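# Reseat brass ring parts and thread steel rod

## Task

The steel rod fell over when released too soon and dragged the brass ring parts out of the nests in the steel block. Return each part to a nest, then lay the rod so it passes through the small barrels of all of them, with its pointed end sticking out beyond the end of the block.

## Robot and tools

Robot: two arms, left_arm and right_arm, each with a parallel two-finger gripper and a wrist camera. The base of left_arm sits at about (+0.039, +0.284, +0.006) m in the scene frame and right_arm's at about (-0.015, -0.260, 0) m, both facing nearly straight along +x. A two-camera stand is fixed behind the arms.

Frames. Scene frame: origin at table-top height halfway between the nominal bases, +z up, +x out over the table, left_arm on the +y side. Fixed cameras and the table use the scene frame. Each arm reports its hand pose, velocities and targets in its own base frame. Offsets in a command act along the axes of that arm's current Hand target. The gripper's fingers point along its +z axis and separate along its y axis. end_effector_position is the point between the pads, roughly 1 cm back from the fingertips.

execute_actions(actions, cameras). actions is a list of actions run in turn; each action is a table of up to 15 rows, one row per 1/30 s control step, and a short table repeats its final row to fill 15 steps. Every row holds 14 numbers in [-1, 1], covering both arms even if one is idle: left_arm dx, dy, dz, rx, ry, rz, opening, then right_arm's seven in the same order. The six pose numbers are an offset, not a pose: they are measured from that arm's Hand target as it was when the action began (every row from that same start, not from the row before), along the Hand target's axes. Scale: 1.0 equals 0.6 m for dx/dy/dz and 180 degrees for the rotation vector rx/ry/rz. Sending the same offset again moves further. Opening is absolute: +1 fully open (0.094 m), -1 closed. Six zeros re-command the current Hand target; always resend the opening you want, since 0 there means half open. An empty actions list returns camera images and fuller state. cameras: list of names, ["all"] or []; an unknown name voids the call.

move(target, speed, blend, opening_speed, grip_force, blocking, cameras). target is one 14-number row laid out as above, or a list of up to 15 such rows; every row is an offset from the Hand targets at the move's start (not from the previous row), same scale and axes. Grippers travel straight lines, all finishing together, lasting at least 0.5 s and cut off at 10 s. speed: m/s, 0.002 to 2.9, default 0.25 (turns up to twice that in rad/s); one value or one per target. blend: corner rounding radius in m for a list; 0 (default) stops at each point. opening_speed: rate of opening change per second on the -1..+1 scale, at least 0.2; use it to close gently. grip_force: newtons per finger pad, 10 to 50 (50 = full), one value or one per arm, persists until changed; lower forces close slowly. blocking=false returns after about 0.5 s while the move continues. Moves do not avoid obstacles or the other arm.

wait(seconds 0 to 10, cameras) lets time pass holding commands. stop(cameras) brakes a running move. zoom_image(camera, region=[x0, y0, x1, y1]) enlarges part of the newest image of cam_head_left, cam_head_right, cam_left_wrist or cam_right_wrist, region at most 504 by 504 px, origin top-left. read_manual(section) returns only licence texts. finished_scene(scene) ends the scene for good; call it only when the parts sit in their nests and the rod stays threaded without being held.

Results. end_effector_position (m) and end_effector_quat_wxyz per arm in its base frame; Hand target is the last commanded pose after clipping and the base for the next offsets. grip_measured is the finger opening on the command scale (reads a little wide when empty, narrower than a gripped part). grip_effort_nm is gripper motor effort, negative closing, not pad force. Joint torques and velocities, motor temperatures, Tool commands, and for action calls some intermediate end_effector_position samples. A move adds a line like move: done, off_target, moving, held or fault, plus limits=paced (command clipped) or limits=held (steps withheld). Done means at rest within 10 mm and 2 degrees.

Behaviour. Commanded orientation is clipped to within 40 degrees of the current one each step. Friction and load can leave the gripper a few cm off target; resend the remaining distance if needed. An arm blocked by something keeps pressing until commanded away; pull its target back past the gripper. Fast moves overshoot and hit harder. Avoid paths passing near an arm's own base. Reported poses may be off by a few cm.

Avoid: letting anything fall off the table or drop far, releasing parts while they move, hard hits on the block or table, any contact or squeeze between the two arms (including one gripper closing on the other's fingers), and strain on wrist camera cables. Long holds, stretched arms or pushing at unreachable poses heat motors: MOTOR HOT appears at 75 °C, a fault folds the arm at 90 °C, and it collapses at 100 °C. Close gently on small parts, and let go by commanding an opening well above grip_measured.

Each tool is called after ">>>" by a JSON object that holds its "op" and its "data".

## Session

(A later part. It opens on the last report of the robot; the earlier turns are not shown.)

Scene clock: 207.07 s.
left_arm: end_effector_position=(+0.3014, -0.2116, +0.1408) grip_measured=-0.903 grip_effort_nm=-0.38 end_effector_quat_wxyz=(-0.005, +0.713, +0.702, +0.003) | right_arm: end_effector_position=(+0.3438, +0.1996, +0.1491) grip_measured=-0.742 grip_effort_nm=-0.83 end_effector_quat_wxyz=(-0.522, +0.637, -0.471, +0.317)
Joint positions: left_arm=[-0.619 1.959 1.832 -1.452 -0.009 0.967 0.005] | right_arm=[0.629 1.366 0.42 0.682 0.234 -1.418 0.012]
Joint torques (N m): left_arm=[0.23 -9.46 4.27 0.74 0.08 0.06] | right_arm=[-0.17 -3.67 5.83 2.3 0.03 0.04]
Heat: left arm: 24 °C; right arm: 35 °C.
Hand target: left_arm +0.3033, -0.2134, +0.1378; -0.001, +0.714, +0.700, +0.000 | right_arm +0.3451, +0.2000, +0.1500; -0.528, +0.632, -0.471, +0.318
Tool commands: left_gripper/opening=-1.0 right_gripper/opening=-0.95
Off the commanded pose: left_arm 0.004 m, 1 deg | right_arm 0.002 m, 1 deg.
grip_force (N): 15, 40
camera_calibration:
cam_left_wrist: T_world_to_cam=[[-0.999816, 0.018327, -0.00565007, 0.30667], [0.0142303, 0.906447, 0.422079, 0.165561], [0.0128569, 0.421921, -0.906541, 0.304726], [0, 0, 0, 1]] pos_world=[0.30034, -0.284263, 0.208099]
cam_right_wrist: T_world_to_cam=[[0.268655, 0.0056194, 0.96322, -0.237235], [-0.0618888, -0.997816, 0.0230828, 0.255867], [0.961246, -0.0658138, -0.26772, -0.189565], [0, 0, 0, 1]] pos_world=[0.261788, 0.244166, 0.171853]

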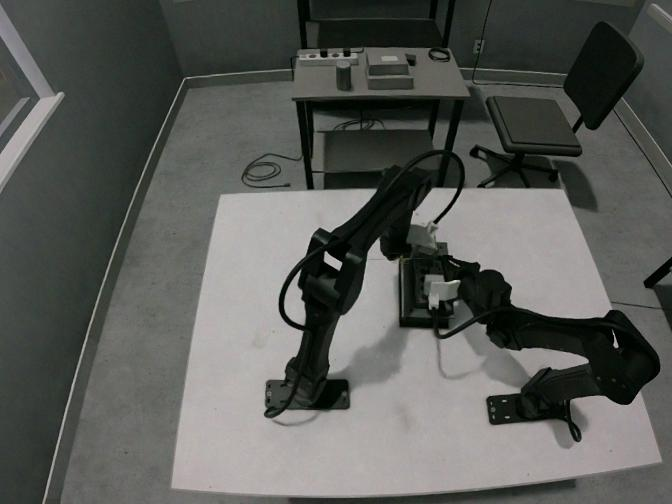

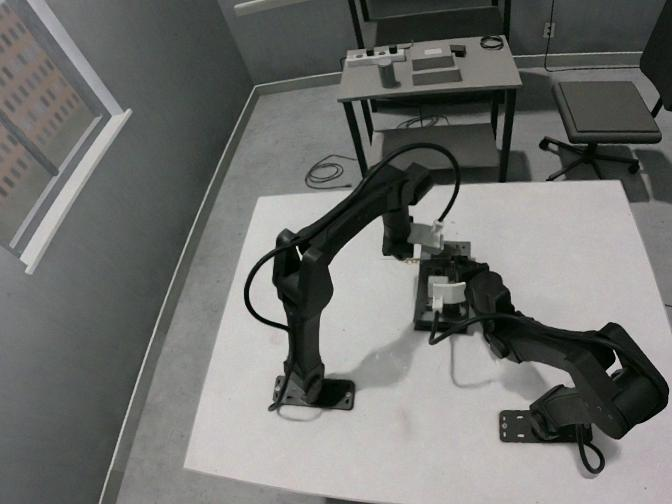

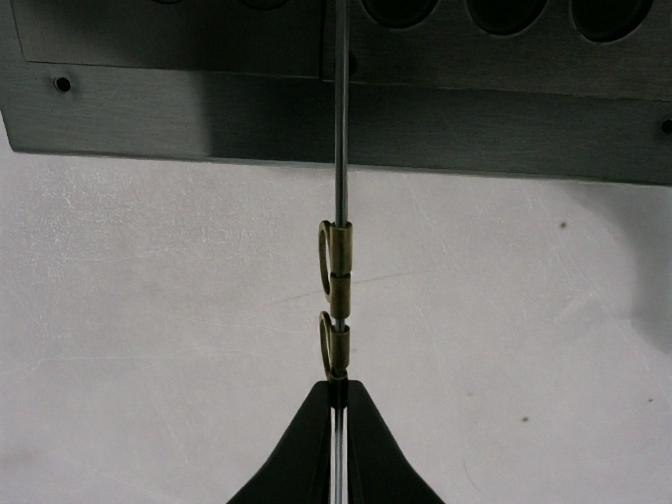

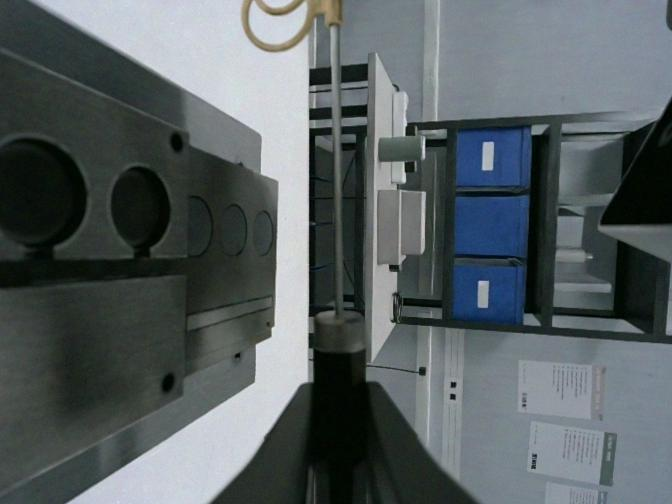

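>>> {"op": "move", "data": {"target": [0.0167, 0, 0, 0, 0, 0, -1, 0, 0, 0, 0, 0, 0, -0.95], "speed": 0.03, "cameras": ["cam_left_wrist"]}}

Scene clock: 213.97 s.
left_arm: end_effector_position=(+0.3003, -0.2047, +0.1335) grip_measured=-0.903 grip_effort_nm=-0.38 end_effector_quat_wxyz=(-0.016, +0.713, +0.701, -0.001) | right_arm: end_effector_position=(+0.3429, +0.1988, +0.1462) grip_measured=-0.742 grip_effort_nm=-0.84 end_effector_quat_wxyz=(-0.517, +0.641, -0.470, +0.319)
Joint positions: left_arm=[-0.603 1.959 1.802 -1.445 -0.003 0.986 0.005] | right_arm=[0.629 1.366 0.416 0.676 0.234 -1.426 0.012]
Joint torques (N m): left_arm=[0.76 -11.28 3.96 0.73 0.02 0.08] | right_arm=[-0.14 -3.7 6.13 2.35 0.03 0.13]
Heat: left arm: 24 °C; right arm: 36 °C.
Hand target: left_arm +0.3034, -0.2034, +0.1378; -0.001, +0.714, +0.700, +0.000 | right_arm +0.3451, +0.2000, +0.1499; -0.527, +0.631, -0.471, +0.318
Off the commanded pose: left_arm 0.006 m, 2 deg | right_arm 0.005 m, 2 deg.
grip_force (N): 15, 40
move: done
camera_calibration:
cam_left_wrist: T_world_to_cam=[[-0.99965, 0.0208611, 0.0162445, 0.302951], [0.0258148, 0.902885, 0.429107, 0.157257], [-0.00571524, 0.429376, -0.903108, 0.301808], [0, 0, 0, 1]] pos_world=[0.30051, -0.277894, 0.200164]
Images, in order (width x height): cam_left_wrist 672x504.

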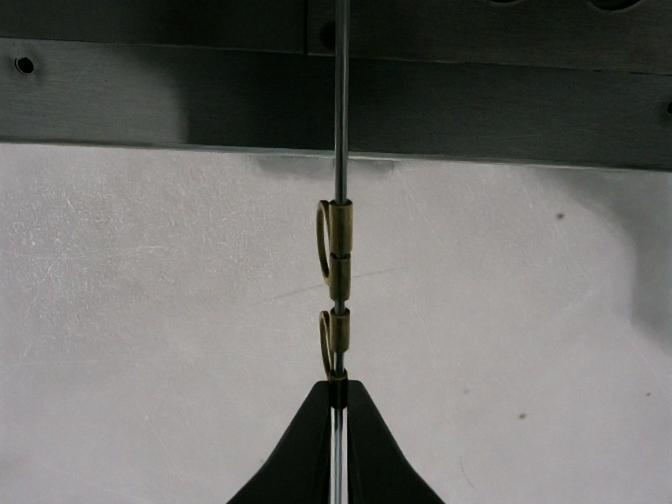

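>>> {"op": "move", "data": {"target": [0, 0.0017, -0.0117, 0, 0, 0, -1, 0, 0, 0, 0, 0, 0, -0.95], "speed": 0.03}}

Scene clock: 216.03 s.
left_arm: end_effector_position=(+0.3009, -0.2051, +0.1343) grip_measured=-0.903 grip_effort_nm=-0.38 end_effector_quat_wxyz=(-0.014, +0.714, +0.700, -0.001) | right_arm: end_effector_position=(+0.3430, +0.1986, +0.1462) grip_measured=-0.742 grip_effort_nm=-0.83 end_effector_quat_wxyz=(-0.516, +0.641, -0.470, +0.319)
Joint positions: left_arm=[-0.603 1.959 1.806 -1.445 -0.003 0.988 0.005] | right_arm=[0.629 1.366 0.416 0.676 0.235 -1.426 0.012]
Joint torques (N m): left_arm=[0.85 -10.88 6.43 0.39 0.04 0.09] | right_arm=[-0.16 -3.71 6.16 2.35 0.01 0.12]
Heat: left arm: 24 °C; right arm: 36 °C.
Hand target: left_arm +0.3045, -0.2034, +0.1449; -0.001, +0.714, +0.700, +0.000 | right_arm +0.3451, +0.2000, +0.1499; -0.527, +0.631, -0.471, +0.318
Off the commanded pose: left_arm 0.011 m, 1 deg | right_arm 0.005 m, 2 deg.
grip_force (N): 15, 40
move: off_target (left_arm)

>>> {"op": "move", "data": {"target": [0, 0, -0.0083, 0, 0, 0, -1, 0, 0, 0, 0, 0, 0, -0.95], "speed": 0.03}}

Scene clock: 218.13 s.
left_arm: end_effector_position=(+0.3028, -0.2054, +0.1396) grip_measured=-0.903 grip_effort_nm=-0.38 end_effector_quat_wxyz=(-0.010, +0.713, +0.701, +0.000) | right_arm: end_effector_position=(+0.3437, +0.1988, +0.1489) grip_measured=-0.742 grip_effort_nm=-0.84 end_effector_quat_wxyz=(-0.520, +0.637, -0.469, +0.321)
Joint positions: left_arm=[-0.6 1.959 1.827 -1.457 -0.003 0.989 0.005] | right_arm=[0.629 1.366 0.416 0.688 0.237 -1.426 0.012]
Joint torques (N m): left_arm=[0.77 -10.58 6.57 0.27 0.02 0.11] | right_arm=[-0.16 -3.66 6.15 2.24 -0.01 0.12]
Heat: left arm: 24 °C; right arm: 36 °C.
Hand target: left_arm +0.3044, -0.2034, +0.1498; -0.001, +0.715, +0.700, +0.000 | right_arm +0.3451, +0.2000, +0.1500; -0.528, +0.631, -0.471, +0.318
Off the commanded pose: left_arm 0.011 m, 1 deg | right_arm 0.002 m, 1 deg.
grip_force (N): 15, 40
move: off_target (left_arm)

>>> {"op": "move", "data": {"target": [0.0133, 0, -0.002, 0, 0, 0, -1, 0, 0, 0, 0, 0, 0, -0.95], "speed": 0.03}}

Scene clock: 219.97 s.
left_arm: end_effector_position=(+0.3053, -0.1995, +0.1396) grip_measured=-0.903 grip_effort_nm=-0.38 end_effector_quat_wxyz=(-0.012, +0.714, +0.700, -0.001) | right_arm: end_effector_position=(+0.3440, +0.1984, +0.1494) grip_measured=-0.742 grip_effort_nm=-0.83 end_effector_quat_wxyz=(-0.521, +0.636, -0.469, +0.322)
Joint positions: left_arm=[-0.583 1.959 1.827 -1.462 -0.003 1.007 0.005] | right_arm=[0.629 1.366 0.416 0.69 0.239 -1.426 0.012]
Joint torques (N m): left_arm=[0.84 -12 5.03 0.39 0.02 0.11] | right_arm=[-0.16 -3.66 6.15 2.22 -0.04 0.12]
Heat: left arm: 24 °C; right arm: 36 °C.
Hand target: left_arm +0.3047, -0.1954, +0.1510; -0.001, +0.714, +0.700, +0.000 | right_arm +0.3451, +0.2000, +0.1500; -0.528, +0.631, -0.471, +0.318
Off the commanded pose: left_arm 0.012 m, 1 deg | right_arm 0.002 m, 1 deg.
grip_force (N): 15, 40
move: off_target (left_arm)

>>> {"op": "move", "data": {"target": [0.0083, -0.005, 0, 0, 0, 0, -1, 0, 0, 0, 0, 0, 0, -0.95], "speed": 0.03, "cameras": ["cam_left_wrist"]}}

Scene clock: 221.43 s.
left_arm: end_effector_position=(+0.3038, -0.1945, +0.1395) grip_measured=-0.903 grip_effort_nm=-0.38 end_effector_quat_wxyz=(-0.014, +0.713, +0.701, -0.002) | right_arm: end_effector_position=(+0.3440, +0.1984, +0.1494) grip_measured=-0.742 grip_effort_nm=-0.84 end_effector_quat_wxyz=(-0.521, +0.636, -0.469, +0.322)
Joint positions: left_arm=[-0.574 1.948 1.811 -1.462 -0.003 1.014 0.005] | right_arm=[0.629 1.366 0.416 0.69 0.239 -1.426 0.012]
Joint torques (N m): left_arm=[0.69 -12.81 4.14 0.41 0.05 0.19] | right_arm=[-0.16 -3.66 6.15 2.22 -0.03 0.12]
Heat: left arm: 24 °C; right arm: 36 °C.
Hand target: left_arm +0.3018, -0.1904, +0.1510; -0.001, +0.714, +0.700, +0.000 | right_arm +0.3451, +0.2000, +0.1500; -0.528, +0.631, -0.471, +0.318
Off the commanded pose: left_arm 0.012 m, 2 deg | right_arm 0.002 m, 1 deg.
grip_force (N): 15, 40
move: off_target (left_arm)
camera_calibration:
cam_left_wrist: T_world_to_cam=[[-0.999703, 0.0193573, 0.0147877, 0.306145], [0.0238189, 0.90396, 0.426952, 0.146532], [-0.00510282, 0.427178, -0.904153, 0.302446], [0, 0, 0, 1]] pos_world=[0.304107, -0.267584, 0.206368]
Images, in order (width x height): cam_left_wrist 672x504.

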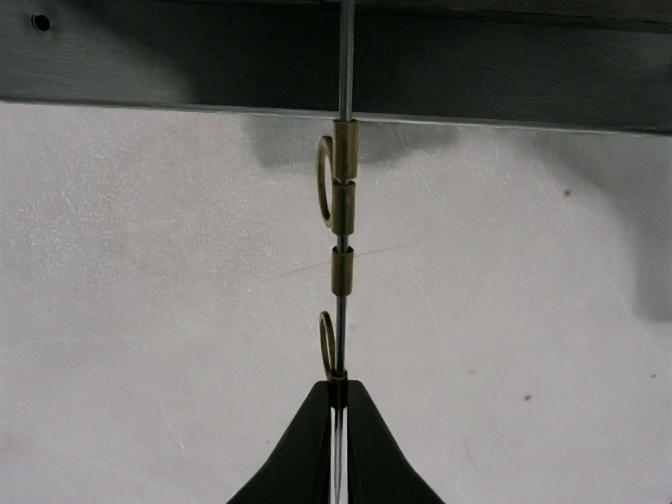

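>>> {"op": "move", "data": {"target": [0.0167, 0, 0, 0, 0, 0, -1, 0, 0, 0, 0, 0, 0, -0.95], "speed": 0.03}}

Scene clock: 222.90 s.
left_arm: end_effector_position=(+0.3028, -0.1833, +0.1396) grip_measured=-0.903 grip_effort_nm=-0.38 end_effector_quat_wxyz=(-0.018, +0.712, +0.702, -0.003) | right_arm: end_effector_position=(+0.3440, +0.1984, +0.1494) grip_measured=-0.742 grip_effort_nm=-0.84 end_effector_quat_wxyz=(-0.521, +0.636, -0.469, +0.322)
Joint positions: left_arm=[-0.548 1.927 1.782 -1.462 -0.003 1.037 0.005] | right_arm=[0.629 1.366 0.416 0.69 0.239 -1.426 0.012]
Joint torques (N m): left_arm=[0.51 -12.68 3.84 0.49 0 0.11] | right_arm=[-0.12 -3.64 6.15 2.22 -0.04 0.12]
Heat: left arm: 24 °C; right arm: 36 °C.
Hand target: left_arm +0.3019, -0.1805, +0.1510; -0.001, +0.714, +0.700, +0.000 | right_arm +0.3451, +0.2000, +0.1500; -0.528, +0.632, -0.471, +0.318
Off the commanded pose: left_arm 0.012 m, 2 deg | right_arm 0.002 m, 1 deg.
grip_force (N): 15, 40
move: off_target (left_arm)

>>> {"op": "move", "data": {"target": [0.0158, 0, 0, 0, 0, 0, -1, 0, 0, 0, 0, 0, 0, -0.95], "speed": 0.03, "cameras": ["cam_left_wrist"]}}

Scene clock: 224.30 s.
left_arm: end_effector_position=(+0.3018, -0.1731, +0.1401) grip_measured=-0.903 grip_effort_nm=-0.38 end_effector_quat_wxyz=(-0.020, +0.712, +0.701, -0.004) | right_arm: end_effector_position=(+0.3440, +0.1985, +0.1497) grip_measured=-0.742 grip_effort_nm=-0.83 end_effector_quat_wxyz=(-0.521, +0.636, -0.469, +0.322)
Joint positions: left_arm=[-0.525 1.908 1.758 -1.462 -0.003 1.061 0.005] | right_arm=[0.629 1.366 0.416 0.691 0.239 -1.426 0.012]
Joint torques (N m): left_arm=[0.58 -12.59 4.19 0.56 0.02 0.11] | right_arm=[-0.17 -3.63 6.16 2.22 -0.03 0.11]
Heat: left arm: 24 °C; right arm: 36 °C.
Hand target: left_arm +0.3022, -0.1710, +0.1511; -0.001, +0.714, +0.700, +0.000 | right_arm +0.3451, +0.2000, +0.1499; -0.528, +0.632, -0.471, +0.318
Off the commanded pose: left_arm 0.011 m, 2 deg | right_arm 0.002 m, 1 deg.
grip_force (N): 15, 40
move: off_target (left_arm)
camera_calibration:
cam_left_wrist: T_world_to_cam=[[-0.999477, 0.0180203, 0.0268444, 0.301688], [0.0278477, 0.901653, 0.431564, 0.124683], [-0.0164274, 0.432086, -0.901683, 0.297726], [0, 0, 0, 1]] pos_world=[0.302949, -0.246501, 0.206547]
Images, in order (width x height): cam_left_wrist 672x504.

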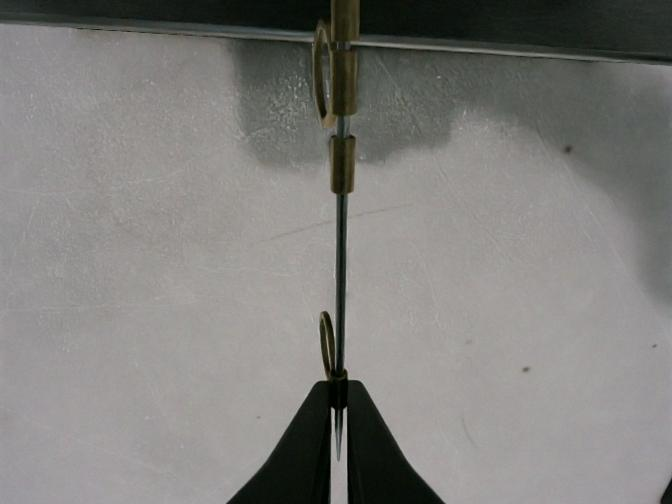

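>>> {"op": "move", "data": {"target": [0, 0, 0, 0, 0, 0, -0.6, 0, 0, 0, 0, 0, 0, -0.95], "speed": 0.03, "opening_speed": 0.4, "cameras": ["cam_left_wrist"]}}

Scene clock: 228.00 s.
left_arm: end_effector_position=(+0.3018, -0.1731, +0.1401) grip_measured=-0.601 grip_effort_nm=0.09 end_effector_quat_wxyz=(-0.020, +0.713, +0.701, -0.004) | right_arm: end_effector_position=(+0.3440, +0.1985, +0.1497) grip_measured=-0.742 grip_effort_nm=-0.84 end_effector_quat_wxyz=(-0.521, +0.636, -0.469, +0.322)
Joint positions: left_arm=[-0.525 1.908 1.758 -1.462 -0.003 1.062 0.019] | right_arm=[0.629 1.366 0.416 0.691 0.239 -1.426 0.012]
Joint torques (N m): left_arm=[0.59 -12.62 4.14 0.54 0.02 0.11] | right_arm=[-0.16 -3.66 6.12 2.21 -0.04 0.12]
Heat: left arm: 24 °C; right arm: 36 °C.
Hand target: left_arm +0.3022, -0.1710, +0.1511; -0.001, +0.715, +0.700, +0.000 | right_arm +0.3451, +0.2000, +0.1499; -0.528, +0.632, -0.471, +0.318
Off the commanded pose: left_arm 0.011 m, 2 deg | right_arm 0.002 m, 1 deg.
grip_force (N): 15, 40
move: off_target (left_arm)
camera_calibration:
cam_left_wrist: T_world_to_cam=[[-0.999454, 0.0192282, 0.0268742, 0.301871], [0.0289494, 0.90164, 0.431517, 0.12436], [-0.0159335, 0.432059, -0.901705, 0.297573], [0, 0, 0, 1]] pos_world=[0.302847, -0.246502, 0.206547]
Images, in order (width x height): cam_left_wrist 672x504.

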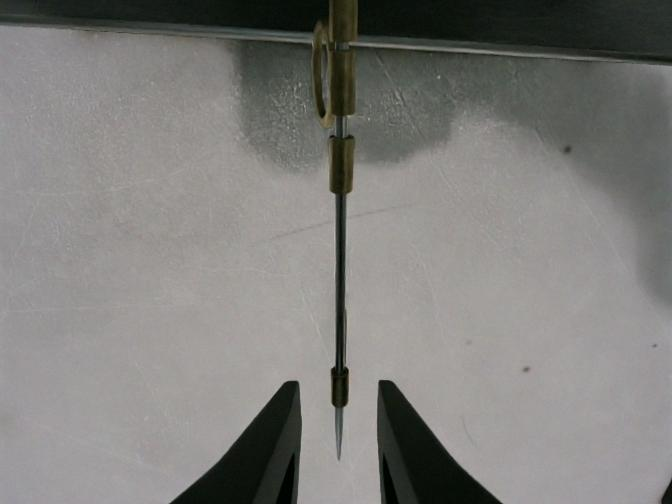

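>>> {"op": "move", "data": {"target": [-0.0797, 0, 0.004, 0, 0, 0, -0.6, 0, 0, 0, 0, 0, 0, -0.95], "speed": 0.06, "cameras": ["cam_left_wrist"]}}

Scene clock: 229.97 s.
left_arm: end_effector_position=(+0.3018, -0.2166, +0.1508) grip_measured=-0.601 grip_effort_nm=0.09 end_effector_quat_wxyz=(+0.008, +0.716, +0.698, +0.003) | right_arm: end_effector_position=(+0.3440, +0.1985, +0.1497) grip_measured=-0.742 grip_effort_nm=-0.84 end_effector_quat_wxyz=(-0.521, +0.636, -0.469, +0.322)
Joint positions: left_arm=[-0.627 1.95 1.859 -1.462 -0.003 0.971 0.019] | right_arm=[0.629 1.366 0.416 0.691 0.239 -1.426 0.012]
Joint torques (N m): left_arm=[-0.39 -7.82 6.53 0.39 0.07 -0.17] | right_arm=[-0.16 -3.63 6.16 2.21 -0.03 0.12]
Heat: left arm: 24 °C; right arm: 36 °C.
Hand target: left_arm +0.3012, -0.2187, +0.1486; -0.001, +0.714, +0.700, +0.000 | right_arm +0.3451, +0.2000, +0.1499; -0.528, +0.632, -0.471, +0.318
Off the commanded pose: left_arm 0.003 m, 1 deg | right_arm 0.002 m, 1 deg.
grip_force (N): 15, 40
move: done
camera_calibration:
cam_left_wrist: T_world_to_cam=[[-0.999276, 0.0291453, -0.0244551, 0.312203], [0.0167739, 0.91443, 0.404397, 0.169429], [0.0341487, 0.403694, -0.914257, 0.306613], [0, 0, 0, 1]] pos_world=[0.298664, -0.287808, 0.219442]
Images, in order (width x height): cam_left_wrist 672x504.

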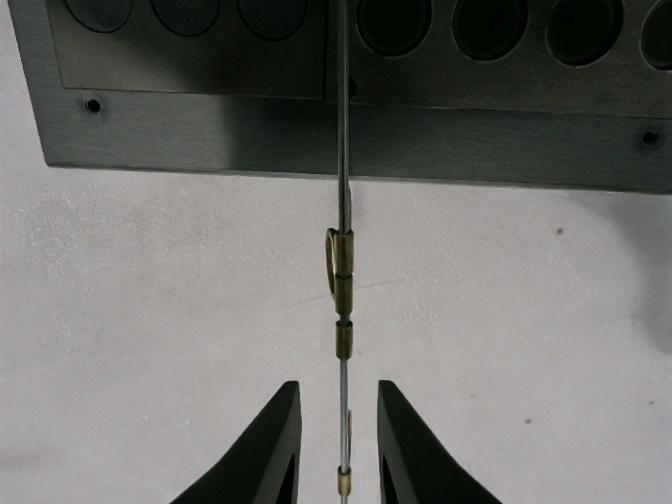

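>>> {"op": "move", "data": {"target": [-0.0075, -0.002, 0.0163, 0, 0, 0, -0.6, 0, 0, 0, 0, 0, 0, -0.95], "speed": 0.04, "cameras": ["cam_left_wrist"]}}

Scene clock: 232.13 s.
left_arm: end_effector_position=(+0.2987, -0.2189, +0.1493) grip_measured=-0.601 grip_effort_nm=0.09 end_effector_quat_wxyz=(+0.006, +0.716, +0.698, +0.003) | right_arm: end_effector_position=(+0.3440, +0.1985, +0.1497) grip_measured=-0.742 grip_effort_nm=-0.83 end_effector_quat_wxyz=(-0.521, +0.636, -0.469, +0.322)
Joint positions: left_arm=[-0.637 1.95 1.853 -1.461 -0.003 0.959 0.019] | right_arm=[0.629 1.366 0.416 0.691 0.239 -1.426 0.012]
Joint torques (N m): left_arm=[-0.57 -7.73 4.03 0.82 0.05 -0.11] | right_arm=[-0.16 -3.64 6.15 2.21 -0.03 0.11]
Heat: left arm: 24 °C; right arm: 36 °C.
Hand target: left_arm +0.2998, -0.2232, +0.1388; -0.001, +0.715, +0.700, +0.000 | right_arm +0.3451, +0.2000, +0.1499; -0.528, +0.632, -0.471, +0.318
Off the commanded pose: left_arm 0.011 m, 1 deg | right_arm 0.002 m, 1 deg.
grip_force (N): 15, 40
move: off_target (left_arm)
camera_calibration:
cam_left_wrist: T_world_to_cam=[[-0.999427, 0.0273257, -0.0199562, 0.308193], [0.0168409, 0.91324, 0.407074, 0.1716], [0.0293484, 0.406505, -0.913177, 0.308195], [0, 0, 0, 1]] pos_world=[0.296082, -0.290416, 0.217734]
Images, in order (width x height): cam_left_wrist 672x504.

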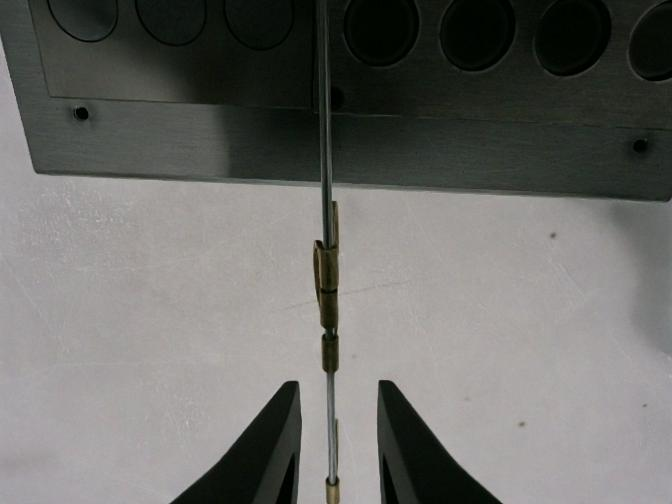

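>>> {"op": "move", "data": {"target": [-0.0033, 0.0035, 0.012, 0, 0, 0, -0.6, 0, 0, 0, 0, 0, 0, -0.95], "speed": 0.03}}

Scene clock: 234.03 s.
left_arm: end_effector_position=(+0.3011, -0.2206, +0.1418) grip_measured=-0.601 grip_effort_nm=0.09 end_effector_quat_wxyz=(+0.005, +0.715, +0.699, +0.002) | right_arm: end_effector_position=(+0.3440, +0.1985, +0.1497) grip_measured=-0.742 grip_effort_nm=-0.83 end_effector_quat_wxyz=(-0.521, +0.636, -0.469, +0.322)
Joint positions: left_arm=[-0.637 1.96 1.837 -1.437 -0.003 0.957 0.019] | right_arm=[0.629 1.366 0.416 0.691 0.239 -1.426 0.012]
Joint torques (N m): left_arm=[-0.75 -7.73 3.99 0.84 0.02 -0.14] | right_arm=[-0.17 -3.64 6.15 2.21 -0.04 0.12]
Heat: left arm: 24 °C; right arm: 36 °C.
Hand target: left_arm +0.3019, -0.2252, +0.1316; -0.001, +0.715, +0.700, +0.000 | right_arm +0.3451, +0.2000, +0.1499; -0.528, +0.632, -0.471, +0.318
Off the commanded pose: left_arm 0.011 m, 1 deg | right_arm 0.002 m, 1 deg.
grip_force (N): 15, 40
move: off_target (left_arm)

>>> {"op": "move", "data": {"target": [0, 0, 0, 0, 0, 0, -0.75, 0, 0, 0, 0, 0, 0, -0.95], "speed": 0.03, "opening_speed": 0.5, "cameras": ["cam_left_wrist"]}}

>>> {"op": "zoom_image", "data": {"camera": "cam_left_wrist", "region": [260, 220, 420, 500]}}

Scene clock: 235.40 s.
left_arm: end_effector_position=(+0.3011, -0.2207, +0.1418) grip_measured=-0.748 grip_effort_nm=-0.07 end_effector_quat_wxyz=(+0.005, +0.715, +0.699, +0.002) | right_arm: end_effector_position=(+0.3440, +0.1985, +0.1497) grip_measured=-0.742 grip_effort_nm=-0.84 end_effector_quat_wxyz=(-0.521, +0.636, -0.469, +0.322)
Joint positions: left_arm=[-0.637 1.96 1.837 -1.436 -0.003 0.957 0.012] | right_arm=[0.629 1.366 0.416 0.691 0.239 -1.426 0.012]
Joint torques (N m): left_arm=[-0.7 -7.87 4 0.8 0.04 -0.11] | right_arm=[-0.14 -3.64 6.15 2.21 -0.04 0.11]
Heat: left arm: 24 °C; right arm: 36 °C.
Hand target: left_arm +0.3019, -0.2252, +0.1316; -0.001, +0.715, +0.700, +0.000 | right_arm +0.3451, +0.2000, +0.1499; -0.528, +0.632, -0.471, +0.318
Off the commanded pose: left_arm 0.011 m, 1 deg | right_arm 0.002 m, 1 deg.
grip_force (N): 15, 40
move: off_target (left_arm)
camera_calibration:
cam_left_wrist: T_world_to_cam=[[-0.999487, 0.025809, -0.018982, 0.310064], [0.0158328, 0.912987, 0.407682, 0.176394], [0.0278522, 0.407172, -0.912927, 0.302498], [0, 0, 0, 1]] pos_world=[0.298687, -0.292217, 0.210132]
Images, in order (width x height): cam_left_wrist 672x504.

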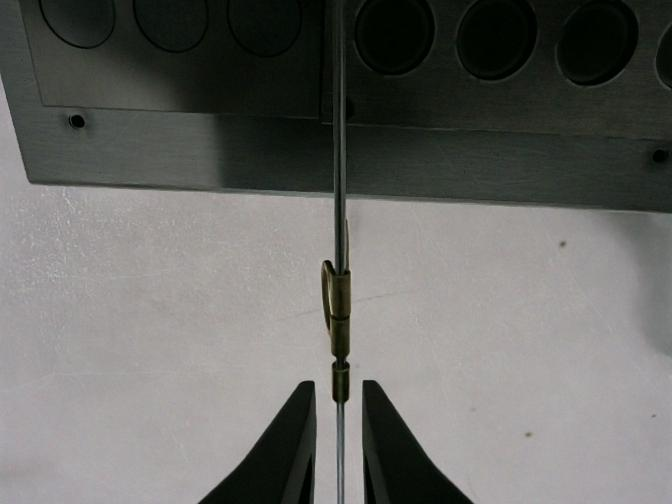

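Scaled by 1.800 from the camera's 672x504 image, which has a finer 960x720 frame.

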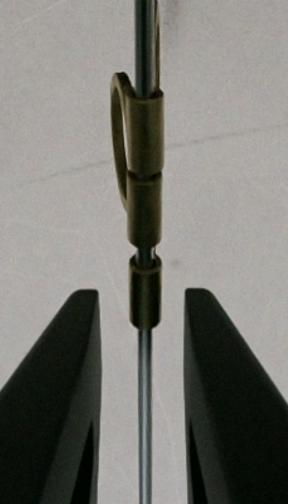

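>>> {"op": "move", "data": {"target": [0, 0, 0, 0, 0, 0, -1, 0, 0, 0, 0, 0, 0, -0.95], "speed": 0.02, "opening_speed": 0.4, "cameras": ["cam_left_wrist"]}}

Scene clock: 237.07 s.
left_arm: end_effector_position=(+0.3011, -0.2207, +0.1418) grip_measured=-0.904 grip_effort_nm=-0.35 end_effector_quat_wxyz=(+0.005, +0.715, +0.699, +0.002) | right_arm: end_effector_position=(+0.3440, +0.1985, +0.1497) grip_measured=-0.742 grip_effort_nm=-0.83 end_effector_quat_wxyz=(-0.521, +0.636, -0.469, +0.322)
Joint positions: left_arm=[-0.637 1.96 1.837 -1.436 -0.003 0.957 0.004] | right_arm=[0.629 1.366 0.416 0.691 0.239 -1.426 0.012]
Joint torques (N m): left_arm=[-0.58 -7.87 4.26 0.77 0.07 -0.14] | right_arm=[-0.17 -3.64 6.16 2.21 -0.04 0.12]
Heat: left arm: 24 °C; right arm: 36 °C.
Hand target: left_arm +0.3019, -0.2252, +0.1316; -0.001, +0.714, +0.700, +0.000 | right_arm +0.3451, +0.2000, +0.1499; -0.528, +0.632, -0.471, +0.318
Off the commanded pose: left_arm 0.011 m, 1 deg | right_arm 0.002 m, 1 deg.
grip_force (N): 15, 40
move: off_target (left_arm)
camera_calibration:
cam_left_wrist: T_world_to_cam=[[-0.999498, 0.0253595, -0.0189668, 0.309933], [0.0154288, 0.913, 0.407668, 0.176521], [0.0276549, 0.407171, -0.912933, 0.302558], [0, 0, 0, 1]] pos_world=[0.298687, -0.292216, 0.210132]
Images, in order (width x height): cam_left_wrist 672x504.

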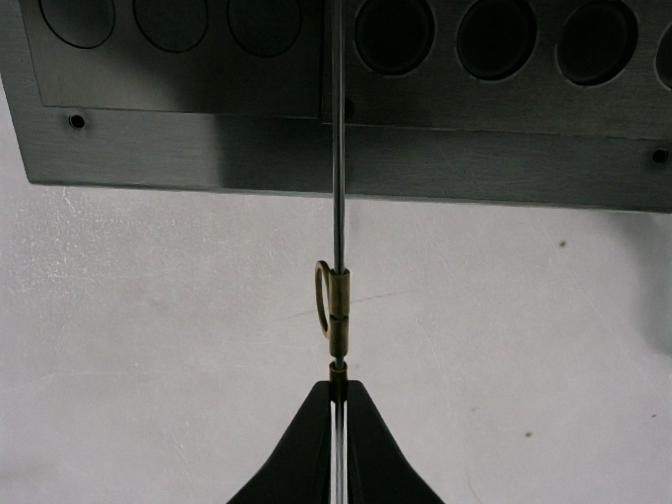

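>>> {"op": "move", "data": {"target": [0.0228, 0.0023, 0, 0.0069, 0.0046, 0, -1, 0, 0, 0, 0, 0, 0, -0.95], "speed": 0.03}}

Scene clock: 242.13 s.
left_arm: end_effector_position=(+0.3047, -0.2157, +0.1418) grip_measured=-0.906 grip_effort_nm=-0.38 end_effector_quat_wxyz=(+0.005, +0.713, +0.701, +0.002) | right_arm: end_effector_position=(+0.3441, +0.1983, +0.1498) grip_measured=-0.742 grip_effort_nm=-0.83 end_effector_quat_wxyz=(-0.521, +0.635, -0.470, +0.323)
Joint positions: left_arm=[-0.62 1.96 1.837 -1.436 -0.002 0.969 0.004] | right_arm=[0.629 1.366 0.416 0.692 0.241 -1.426 0.012]
Joint torques (N m): left_arm=[0.81 -7.98 4.15 0.47 0.04 0.15] | right_arm=[-0.16 -3.64 6.13 2.21 -0.05 0.12]
Heat: left arm: 24 °C; right arm: 36 °C.
Hand target: left_arm +0.3035, -0.2116, +0.1316; -0.014, +0.714, +0.700, -0.003 | right_arm +0.3451, +0.2000, +0.1499; -0.528, +0.631, -0.471, +0.318
Off the commanded pose: left_arm 0.011 m, 2 deg | right_arm 0.002 m, 1 deg.
grip_force (N): 15, 40
move: off_target (left_arm)

>>> {"op": "move", "data": {"target": [0.008, -0.0122, 0.0004, 0.0092, 0.0062, 0, -1, 0, 0, 0, 0, 0, 0, -0.95], "speed": 0.03}}

Scene clock: 244.47 s.
left_arm: end_effector_position=(+0.3007, -0.2128, +0.1418) grip_measured=-0.906 grip_effort_nm=-0.38 end_effector_quat_wxyz=(-0.004, +0.714, +0.701, +0.000) | right_arm: end_effector_position=(+0.3441, +0.1983, +0.1498) grip_measured=-0.742 grip_effort_nm=-0.84 end_effector_quat_wxyz=(-0.521, +0.635, -0.470, +0.323)
Joint positions: left_arm=[-0.62 1.96 1.837 -1.456 -0.002 0.97 0.004] | right_arm=[0.629 1.366 0.416 0.692 0.241 -1.426 0.012]
Joint torques (N m): left_arm=[0.54 -7.95 4.14 0.3 0.06 0.11] | right_arm=[-0.16 -3.63 6.13 2.21 -0.04 0.11]
Motor temperatures (°C): left_arm=[22 23 24 22 19 22 22] | right_arm=[19 21 24 37 21 21 21]
Heat: left arm: 24 °C; right arm: 37 °C.
Hand target: left_arm +0.2964, -0.2067, +0.1316; -0.031, +0.714, +0.699, -0.006 | right_arm +0.3451, +0.2000, +0.1499; -0.528, +0.631, -0.471, +0.318
Off the commanded pose: left_arm 0.013 m, 3 deg | right_arm 0.002 m, 1 deg.
grip_force (N): 15, 40
move: off_target (left_arm)

>>> {"op": "move", "data": {"target": [0.0133, -0.0002, 0.0004, 0.0047, 0.003, 0, -1, 0, 0, 0, 0, 0, 0, -0.95], "speed": 0.03}}

Scene clock: 246.20 s.
left_arm: end_effector_position=(+0.3012, -0.2046, +0.1419) grip_measured=-0.906 grip_effort_nm=-0.38 end_effector_quat_wxyz=(-0.013, +0.713, +0.702, -0.001) | right_arm: end_effector_position=(+0.3441, +0.1983, +0.1498) grip_measured=-0.742 grip_effort_nm=-0.84 end_effector_quat_wxyz=(-0.521, +0.635, -0.470, +0.323)
Joint positions: left_arm=[-0.601 1.96 1.837 -1.473 -0.002 0.986 0.004] | right_arm=[0.629 1.366 0.416 0.692 0.241 -1.426 0.012]
Joint torques (N m): left_arm=[0.8 -7.97 3.96 0.3 0.03 0.16] | right_arm=[-0.14 -3.63 6.15 2.21 -0.05 0.11]
Heat: left arm: 24 °C; right arm: 37 °C.
Hand target: left_arm +0.2964, -0.1987, +0.1317; -0.039, +0.714, +0.699, -0.007 | right_arm +0.3451, +0.2000, +0.1499; -0.528, +0.631, -0.471, +0.318
Off the commanded pose: left_arm 0.013 m, 3 deg | right_arm 0.002 m, 1 deg.
grip_force (N): 15, 40
move: off_target (left_arm)

>>> {"op": "move", "data": {"target": [0.0130, -0.0002, 0.0004, 0.0047, 0.003, 0, -1, 0, 0, 0, 0, 0, 0, -0.95], "speed": 0.03, "cameras": ["cam_left_wrist"]}}

Scene clock: 247.50 s.
left_arm: end_effector_position=(+0.3012, -0.1970, +0.1420) grip_measured=-0.906 grip_effort_nm=-0.38 end_effector_quat_wxyz=(-0.021, +0.712, +0.701, -0.003) | right_arm: end_effector_position=(+0.3442, +0.1984, +0.1501) grip_measured=-0.742 grip_effort_nm=-0.84 end_effector_quat_wxyz=(-0.522, +0.635, -0.469, +0.323)
Joint positions: left_arm=[-0.583 1.96 1.837 -1.49 -0.002 1.003 0.004] | right_arm=[0.629 1.366 0.416 0.693 0.241 -1.426 0.012]
Joint torques (N m): left_arm=[0.61 -7.83 3.93 0.26 -0.01 0.14] | right_arm=[-0.17 -3.64 6.15 2.2 -0.05 0.12]
Heat: left arm: 24 °C; right arm: 37 °C.
Hand target: left_arm +0.2964, -0.1908, +0.1318; -0.048, +0.714, +0.699, -0.009 | right_arm +0.3451, +0.2000, +0.1500; -0.528, +0.631, -0.471, +0.318
Off the commanded pose: left_arm 0.013 m, 3 deg | right_arm 0.002 m, 1 deg.
grip_force (N): 15, 40
move: off_target (left_arm)
camera_calibration:
cam_left_wrist: T_world_to_cam=[[-0.999491, 0.0180033, 0.026345, 0.301577], [0.0276503, 0.900742, 0.433475, 0.145029], [-0.0159261, 0.433982, -0.900781, 0.309794], [0, 0, 0, 1]] pos_world=[0.302347, -0.270508, 0.208245]
Images, in order (width x height): cam_left_wrist 672x504.

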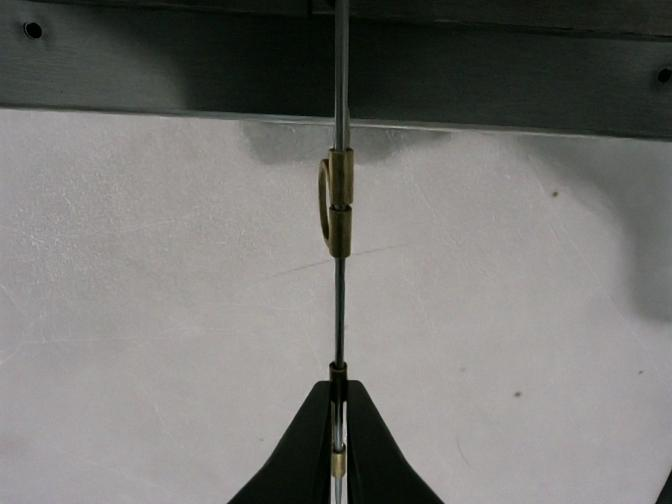

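>>> {"op": "move", "data": {"target": [0, 0, 0, 0, 0, 0, -0.6, 0, 0, 0, 0, 0, 0, -0.95], "speed": 0.03, "opening_speed": 0.4}}

>>> {"op": "move", "data": {"target": [-0.0752, 0.0088, -0.0047, -0.0316, -0.021, 0, -0.6, 0, 0, 0, 0, 0, 0, -0.95], "speed": 0.04, "cameras": ["cam_left_wrist"]}}

Scene clock: 252.60 s.
left_arm: end_effector_position=(+0.3012, -0.1970, +0.1420) grip_measured=-0.601 grip_effort_nm=0.09 end_effector_quat_wxyz=(-0.021, +0.713, +0.701, -0.003) | right_arm: end_effector_position=(+0.3442, +0.1984, +0.1501) grip_measured=-0.742 grip_effort_nm=-0.84 end_effector_quat_wxyz=(-0.522, +0.635, -0.469, +0.323)
Joint positions: left_arm=[-0.583 1.96 1.837 -1.49 -0.002 1.004 0.019] | right_arm=[0.629 1.366 0.416 0.693 0.241 -1.426 0.012]
Joint torques (N m): left_arm=[0.61 -7.82 4.07 0.18 0.02 0.08] | right_arm=[-0.13 -3.66 6.15 2.2 -0.05 0.12]
Heat: left arm: 24 °C; right arm: 37 °C.
Hand target: left_arm +0.2965, -0.1908, +0.1318; -0.048, +0.714, +0.699, -0.009 | right_arm +0.3451, +0.2000, +0.1500; -0.528, +0.631, -0.471, +0.318
Off the commanded pose: left_arm 0.013 m, 3 deg | right_arm 0.002 m, 1 deg.
grip_force (N): 15, 40
move: off_target (left_arm)

Scene clock: 254.57 s.
left_arm: end_effector_position=(+0.2995, -0.2322, +0.1419) grip_measured=-0.601 grip_effort_nm=0.09 end_effector_quat_wxyz=(+0.017, +0.716, +0.698, +0.003) | right_arm: end_effector_position=(+0.3442, +0.1984, +0.1501) grip_measured=-0.742 grip_effort_nm=-0.83 end_effector_quat_wxyz=(-0.522, +0.635, -0.469, +0.323)
Joint positions: left_arm=[-0.663 1.96 1.837 -1.414 -0.002 0.933 0.019] | right_arm=[0.629 1.366 0.416 0.693 0.241 -1.426 0.012]
Joint torques (N m): left_arm=[-0.27 -7.9 4.3 0.88 0.02 -0.15] | right_arm=[-0.16 -3.64 6.16 2.2 -0.05 0.12]
Heat: left arm: 24 °C; right arm: 37 °C.
Hand target: left_arm +0.3009, -0.2362, +0.1318; +0.011, +0.714, +0.700, +0.002 | right_arm +0.3451, +0.2000, +0.1500; -0.528, +0.631, -0.471, +0.318
Off the commanded pose: left_arm 0.011 m, 1 deg | right_arm 0.002 m, 1 deg.
grip_force (N): 15, 40
move: off_target (left_arm)
camera_calibration:
cam_left_wrist: T_world_to_cam=[[-0.998949, 0.0276853, -0.0365317, 0.311514], [0.0110397, 0.918846, 0.394462, 0.191597], [0.0444878, 0.393644, -0.918186, 0.300008], [0, 0, 0, 1]] pos_world=[0.295725, -0.302769, 0.211266]
Images, in order (width x height): cam_left_wrist 672x504.

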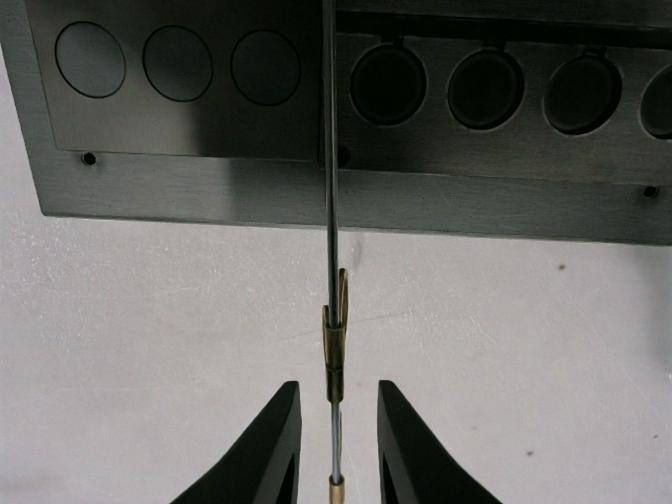

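>>> {"op": "move", "data": {"target": [-0.0012, 0.0018, 0, -0.0012, -0.0009, 0, -0.78, 0, 0, 0, 0, 0, 0, -0.95], "speed": 0.03, "cameras": ["cam_left_wrist"]}}

>>> {"op": "zoom_image", "data": {"camera": "cam_left_wrist", "region": [260, 240, 420, 500]}}

Scene clock: 256.83 s.
left_arm: end_effector_position=(+0.3005, -0.2330, +0.1419) grip_measured=-0.778 grip_effort_nm=-0.07 end_effector_quat_wxyz=(+0.019, +0.716, +0.698, +0.004) | right_arm: end_effector_position=(+0.3442, +0.1984, +0.1501) grip_measured=-0.742 grip_effort_nm=-0.83 end_effector_quat_wxyz=(-0.522, +0.635, -0.469, +0.323)
Joint positions: left_arm=[-0.663 1.96 1.837 -1.409 -0.002 0.933 0.01] | right_arm=[0.629 1.366 0.416 0.693 0.241 -1.426 0.012]
Joint torques (N m): left_arm=[-0.5 -7.79 4.4 0.88 0 -0.12] | right_arm=[-0.17 -3.62 6.13 2.2 -0.05 0.12]
Heat: left arm: 24 °C; right arm: 37 °C.
Hand target: left_arm +0.3020, -0.2369, +0.1318; +0.013, +0.714, +0.700, +0.002 | right_arm +0.3451, +0.2000, +0.1500; -0.528, +0.631, -0.471, +0.318
Off the commanded pose: left_arm 0.011 m, 1 deg | right_arm 0.002 m, 1 deg.
grip_force (N): 15, 40
move: off_target (left_arm)
camera_calibration:
cam_left_wrist: T_world_to_cam=[[-0.99881, 0.0271834, -0.0404917, 0.31287], [0.00916172, 0.920059, 0.391673, 0.193432], [0.0479017, 0.390836, -0.919213, 0.298806], [0, 0, 0, 1]] pos_world=[0.296412, -0.303257, 0.211573]
Images, in order (width x height): cam_left_wrist 672x504.

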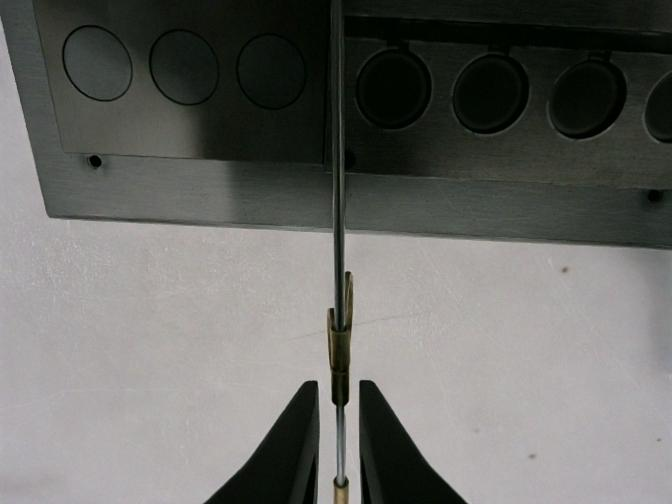

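Scaled by 1.938 from the camera's 672x504 image, which has a finer 960x720 frame.

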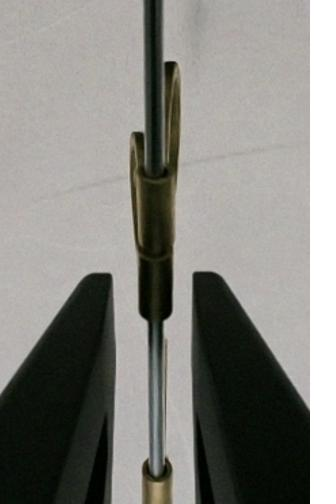

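>>> {"op": "move", "data": {"target": [0, 0, 0, 0, 0, 0, -1, 0, 0, 0, 0, 0, 0, -0.95], "speed": 0.02, "opening_speed": 0.4}}

Scene clock: 258.07 s.
left_arm: end_effector_position=(+0.3005, -0.2330, +0.1419) grip_measured=-0.903 grip_effort_nm=-0.36 end_effector_quat_wxyz=(+0.019, +0.716, +0.698, +0.004) | right_arm: end_effector_position=(+0.3442, +0.1984, +0.1501) grip_measured=-0.742 grip_effort_nm=-0.84 end_effector_quat_wxyz=(-0.522, +0.635, -0.469, +0.323)
Joint positions: left_arm=[-0.663 1.96 1.837 -1.409 -0.002 0.933 0.005] | right_arm=[0.629 1.366 0.416 0.693 0.241 -1.426 0.012]
Joint torques (N m): left_arm=[-0.39 -7.94 4.18 0.86 0.03 -0.12] | right_arm=[-0.17 -3.64 6.15 2.2 -0.04 0.11]
Heat: left arm: 24 °C; right arm: 37 °C.
Hand target: left_arm +0.3019, -0.2369, +0.1318; +0.013, +0.714, +0.700, +0.002 | right_arm +0.3451, +0.2000, +0.1500; -0.528, +0.631, -0.471, +0.318
Off the commanded pose: left_arm 0.011 m, 1 deg | right_arm 0.002 m, 1 deg.
grip_force (N): 15, 40
move: off_target (left_arm)

>>> {"op": "move", "data": {"target": [0.0355, -0.0083, -0.0008, 0.017, 0.0122, 0, -1, 0, 0, 0, 0, 0, 0, -0.95], "speed": 0.03, "cameras": ["cam_left_wrist"]}}

Scene clock: 261.50 s.
left_arm: end_effector_position=(+0.3012, -0.2207, +0.1418) grip_measured=-0.904 grip_effort_nm=-0.38 end_effector_quat_wxyz=(+0.006, +0.712, +0.702, +0.002) | right_arm: end_effector_position=(+0.3442, +0.1984, +0.1501) grip_measured=-0.742 grip_effort_nm=-0.83 end_effector_quat_wxyz=(-0.522, +0.635, -0.469, +0.323)
Joint positions: left_arm=[-0.636 1.96 1.837 -1.436 -0.002 0.95 0.004] | right_arm=[0.629 1.366 0.416 0.693 0.241 -1.426 0.012]
Joint torques (N m): left_arm=[0.44 -7.76 4.45 0.33 0.08 0.1] | right_arm=[-0.14 -3.64 6.15 2.2 -0.05 0.11]
Heat: left arm: 24 °C; right arm: 37 °C.
Hand target: left_arm +0.2974, -0.2155, +0.1318; -0.020, +0.714, +0.700, -0.003 | right_arm +0.3451, +0.2000, +0.1500; -0.528, +0.631, -0.471, +0.318
Off the commanded pose: left_arm 0.012 m, 3 deg | right_arm 0.002 m, 1 deg.
grip_force (N): 15, 40
move: off_target (left_arm)
camera_calibration:
cam_left_wrist: T_world_to_cam=[[-0.999665, 0.0177837, -0.0187853, 0.308342], [0.00860388, 0.913441, 0.40688, 0.178797], [0.024395, 0.406583, -0.913288, 0.303507], [0, 0, 0, 1]] pos_world=[0.299296, -0.292205, 0.210233]
Images, in order (width x height): cam_left_wrist 672x504.

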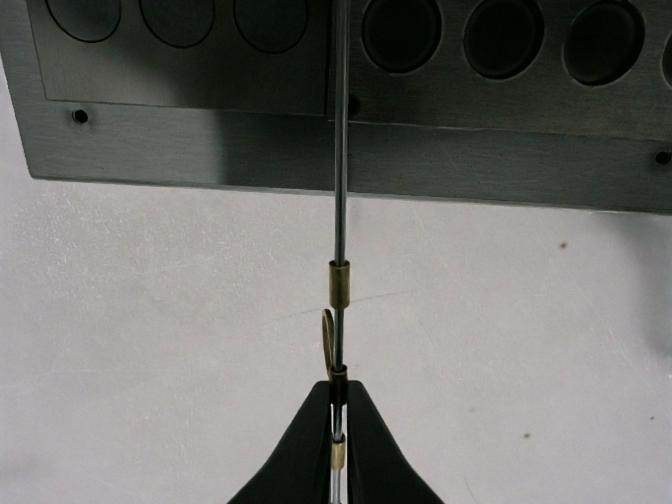

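>>> {"op": "move", "data": {"target": [0, 0, 0, 0, 0, 0, -0.6, 0, 0, 0, 0, 0, 0, -0.95], "speed": 0.03, "opening_speed": 0.4}}

>>> {"op": "move", "data": {"target": [[0.0013, -0.0018, -0.0583, 0, 0, 0, -0.5, 0, 0, 0, 0, 0, 0, -0.95], [0.2693, -0.0607, -0.159, 0, 0, 0, -0.5, 0, 0, 0, 0, 0, 0, -0.95]], "speed": [0.05, 0.15], "blend": [0.005, 0], "cameras": ["all"]}}

Scene clock: 274.23 s.
left_arm: end_effector_position=(+0.3011, -0.2207, +0.1418) grip_measured=-0.601 grip_effort_nm=0.09 end_effector_quat_wxyz=(+0.005, +0.713, +0.701, +0.002) | right_arm: end_effector_position=(+0.3442, +0.1984, +0.1501) grip_measured=-0.742 grip_effort_nm=-0.84 end_effector_quat_wxyz=(-0.522, +0.635, -0.469, +0.323)
Joint positions: left_arm=[-0.636 1.96 1.837 -1.436 -0.002 0.95 0.019] | right_arm=[0.629 1.366 0.416 0.693 0.241 -1.426 0.012]
Joint torques (N m): left_arm=[0.51 -7.77 4.31 0.34 0.06 0.1] | right_arm=[-0.16 -3.63 6.16 2.2 -0.05 0.12]
Heat: left arm: 24 °C; right arm: 37 °C.
Hand target: left_arm +0.2974, -0.2155, +0.1318; -0.019, +0.714, +0.700, -0.003 | right_arm +0.3451, +0.2000, +0.1500; -0.528, +0.631, -0.471, +0.318
Off the commanded pose: left_arm 0.012 m, 3 deg | right_arm 0.002 m, 1 deg.
grip_force (N): 15, 40
move: off_target (left_arm)

Scene clock: 276.87 s.
left_arm: end_effector_position=(+0.2750, -0.0581, +0.2299) grip_measured=-0.502 grip_effort_nm=0.09 end_effector_quat_wxyz=(+0.070, +0.709, +0.700, +0.054) | right_arm: end_effector_position=(+0.3442, +0.1984, +0.1501) grip_measured=-0.742 grip_effort_nm=-0.83 end_effector_quat_wxyz=(-0.522, +0.635, -0.469, +0.323)
Joint positions: left_arm=[-0.222 1.508 1.652 -1.539 -0.016 1.364 0.023] | right_arm=[0.629 1.366 0.416 0.693 0.241 -1.426 0.012]
Joint torques (N m): left_arm=[0.23 -7.09 4.07 0.77 -0.03 0.13] | right_arm=[-0.14 -3.64 6.15 2.2 -0.04 0.12]
Heat: left arm: 24 °C; right arm: 37 °C.
Hand target: left_arm +0.2674, -0.0555, +0.2320; -0.020, +0.714, +0.700, -0.003 | right_arm +0.3451, +0.2000, +0.1500; -0.528, +0.631, -0.471, +0.318
Off the commanded pose: left_arm 0.008 m, 12 deg | right_arm 0.002 m, 1 deg.
joint sent to its limit (left arm) — joint 4 (wrist pitch), lower limit. The joint targets are off in orientation, not in position.
grip_force (N): 15, 40
move: off_target (left_arm)
camera_calibration:
cam_left_wrist: T_world_to_cam=[[-0.983173, 0.0142643, -0.18212, 0.313704], [-0.0581304, 0.920695, 0.385929, 0.0181927], [0.173182, 0.390021, -0.904373, 0.274637], [0, 0, 0, 1]] pos_world=[0.261921, -0.128339, 0.298485]
cam_right_wrist: T_world_to_cam=[[0.259218, 0.00855672, 0.965781, -0.236017], [-0.0667467, -0.997411, 0.026752, 0.255718], [0.96351, -0.0713973, -0.257976, -0.19081], [0, 0, 0, 1]] pos_world=[0.262095, 0.243452, 0.171875]

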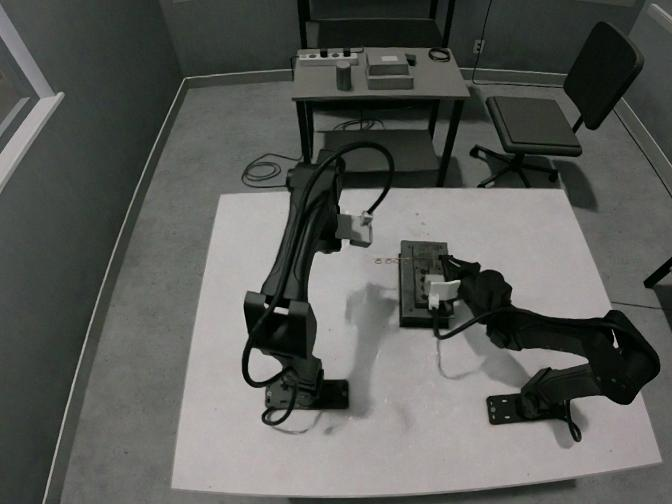

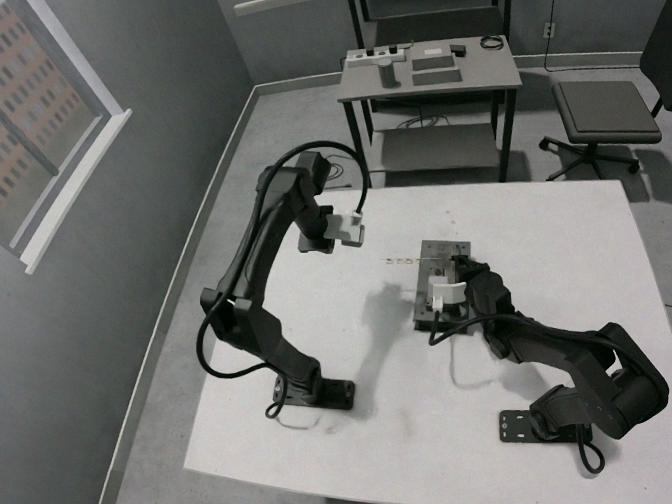

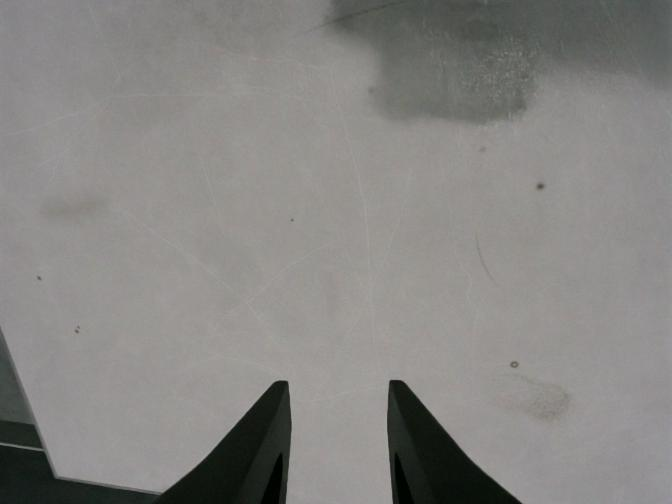

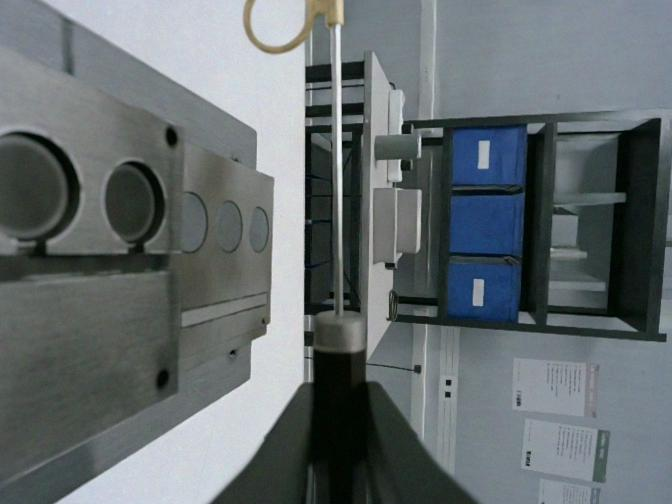

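>>> {"op": "zoom_image", "data": {"camera": "cam_head_right", "region": [370, 235, 470, 295]}}

>>> {"op": "zoom_image", "data": {"camera": "cam_head_left", "region": [360, 235, 460, 295]}}

>>> {"op": "zoom_image", "data": {"camera": "cam_right_wrist", "region": [0, 80, 300, 504]}}

Scaled by 5.040 from the camera's 672x504 image, which has a finer 960x720 frame.

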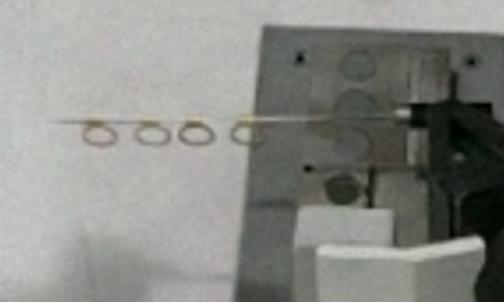

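Scaled by 5.040 from the camera's 672x504 image, which has a finer 960x720 frame.

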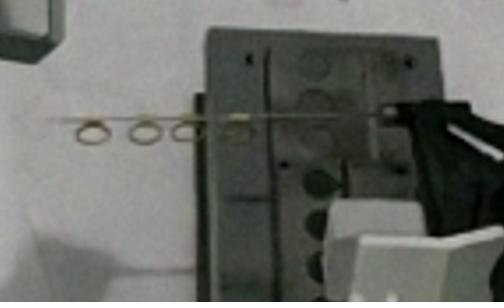

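Scaled by 1.189 from the camera's 672x504 image, which has a finer 960x720 frame.

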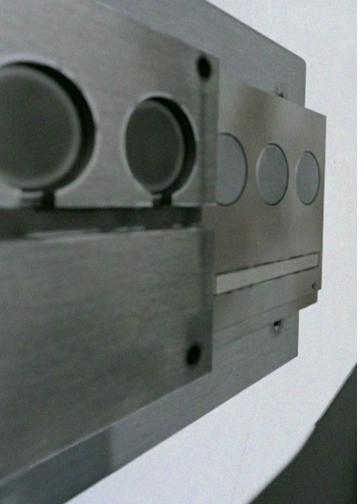

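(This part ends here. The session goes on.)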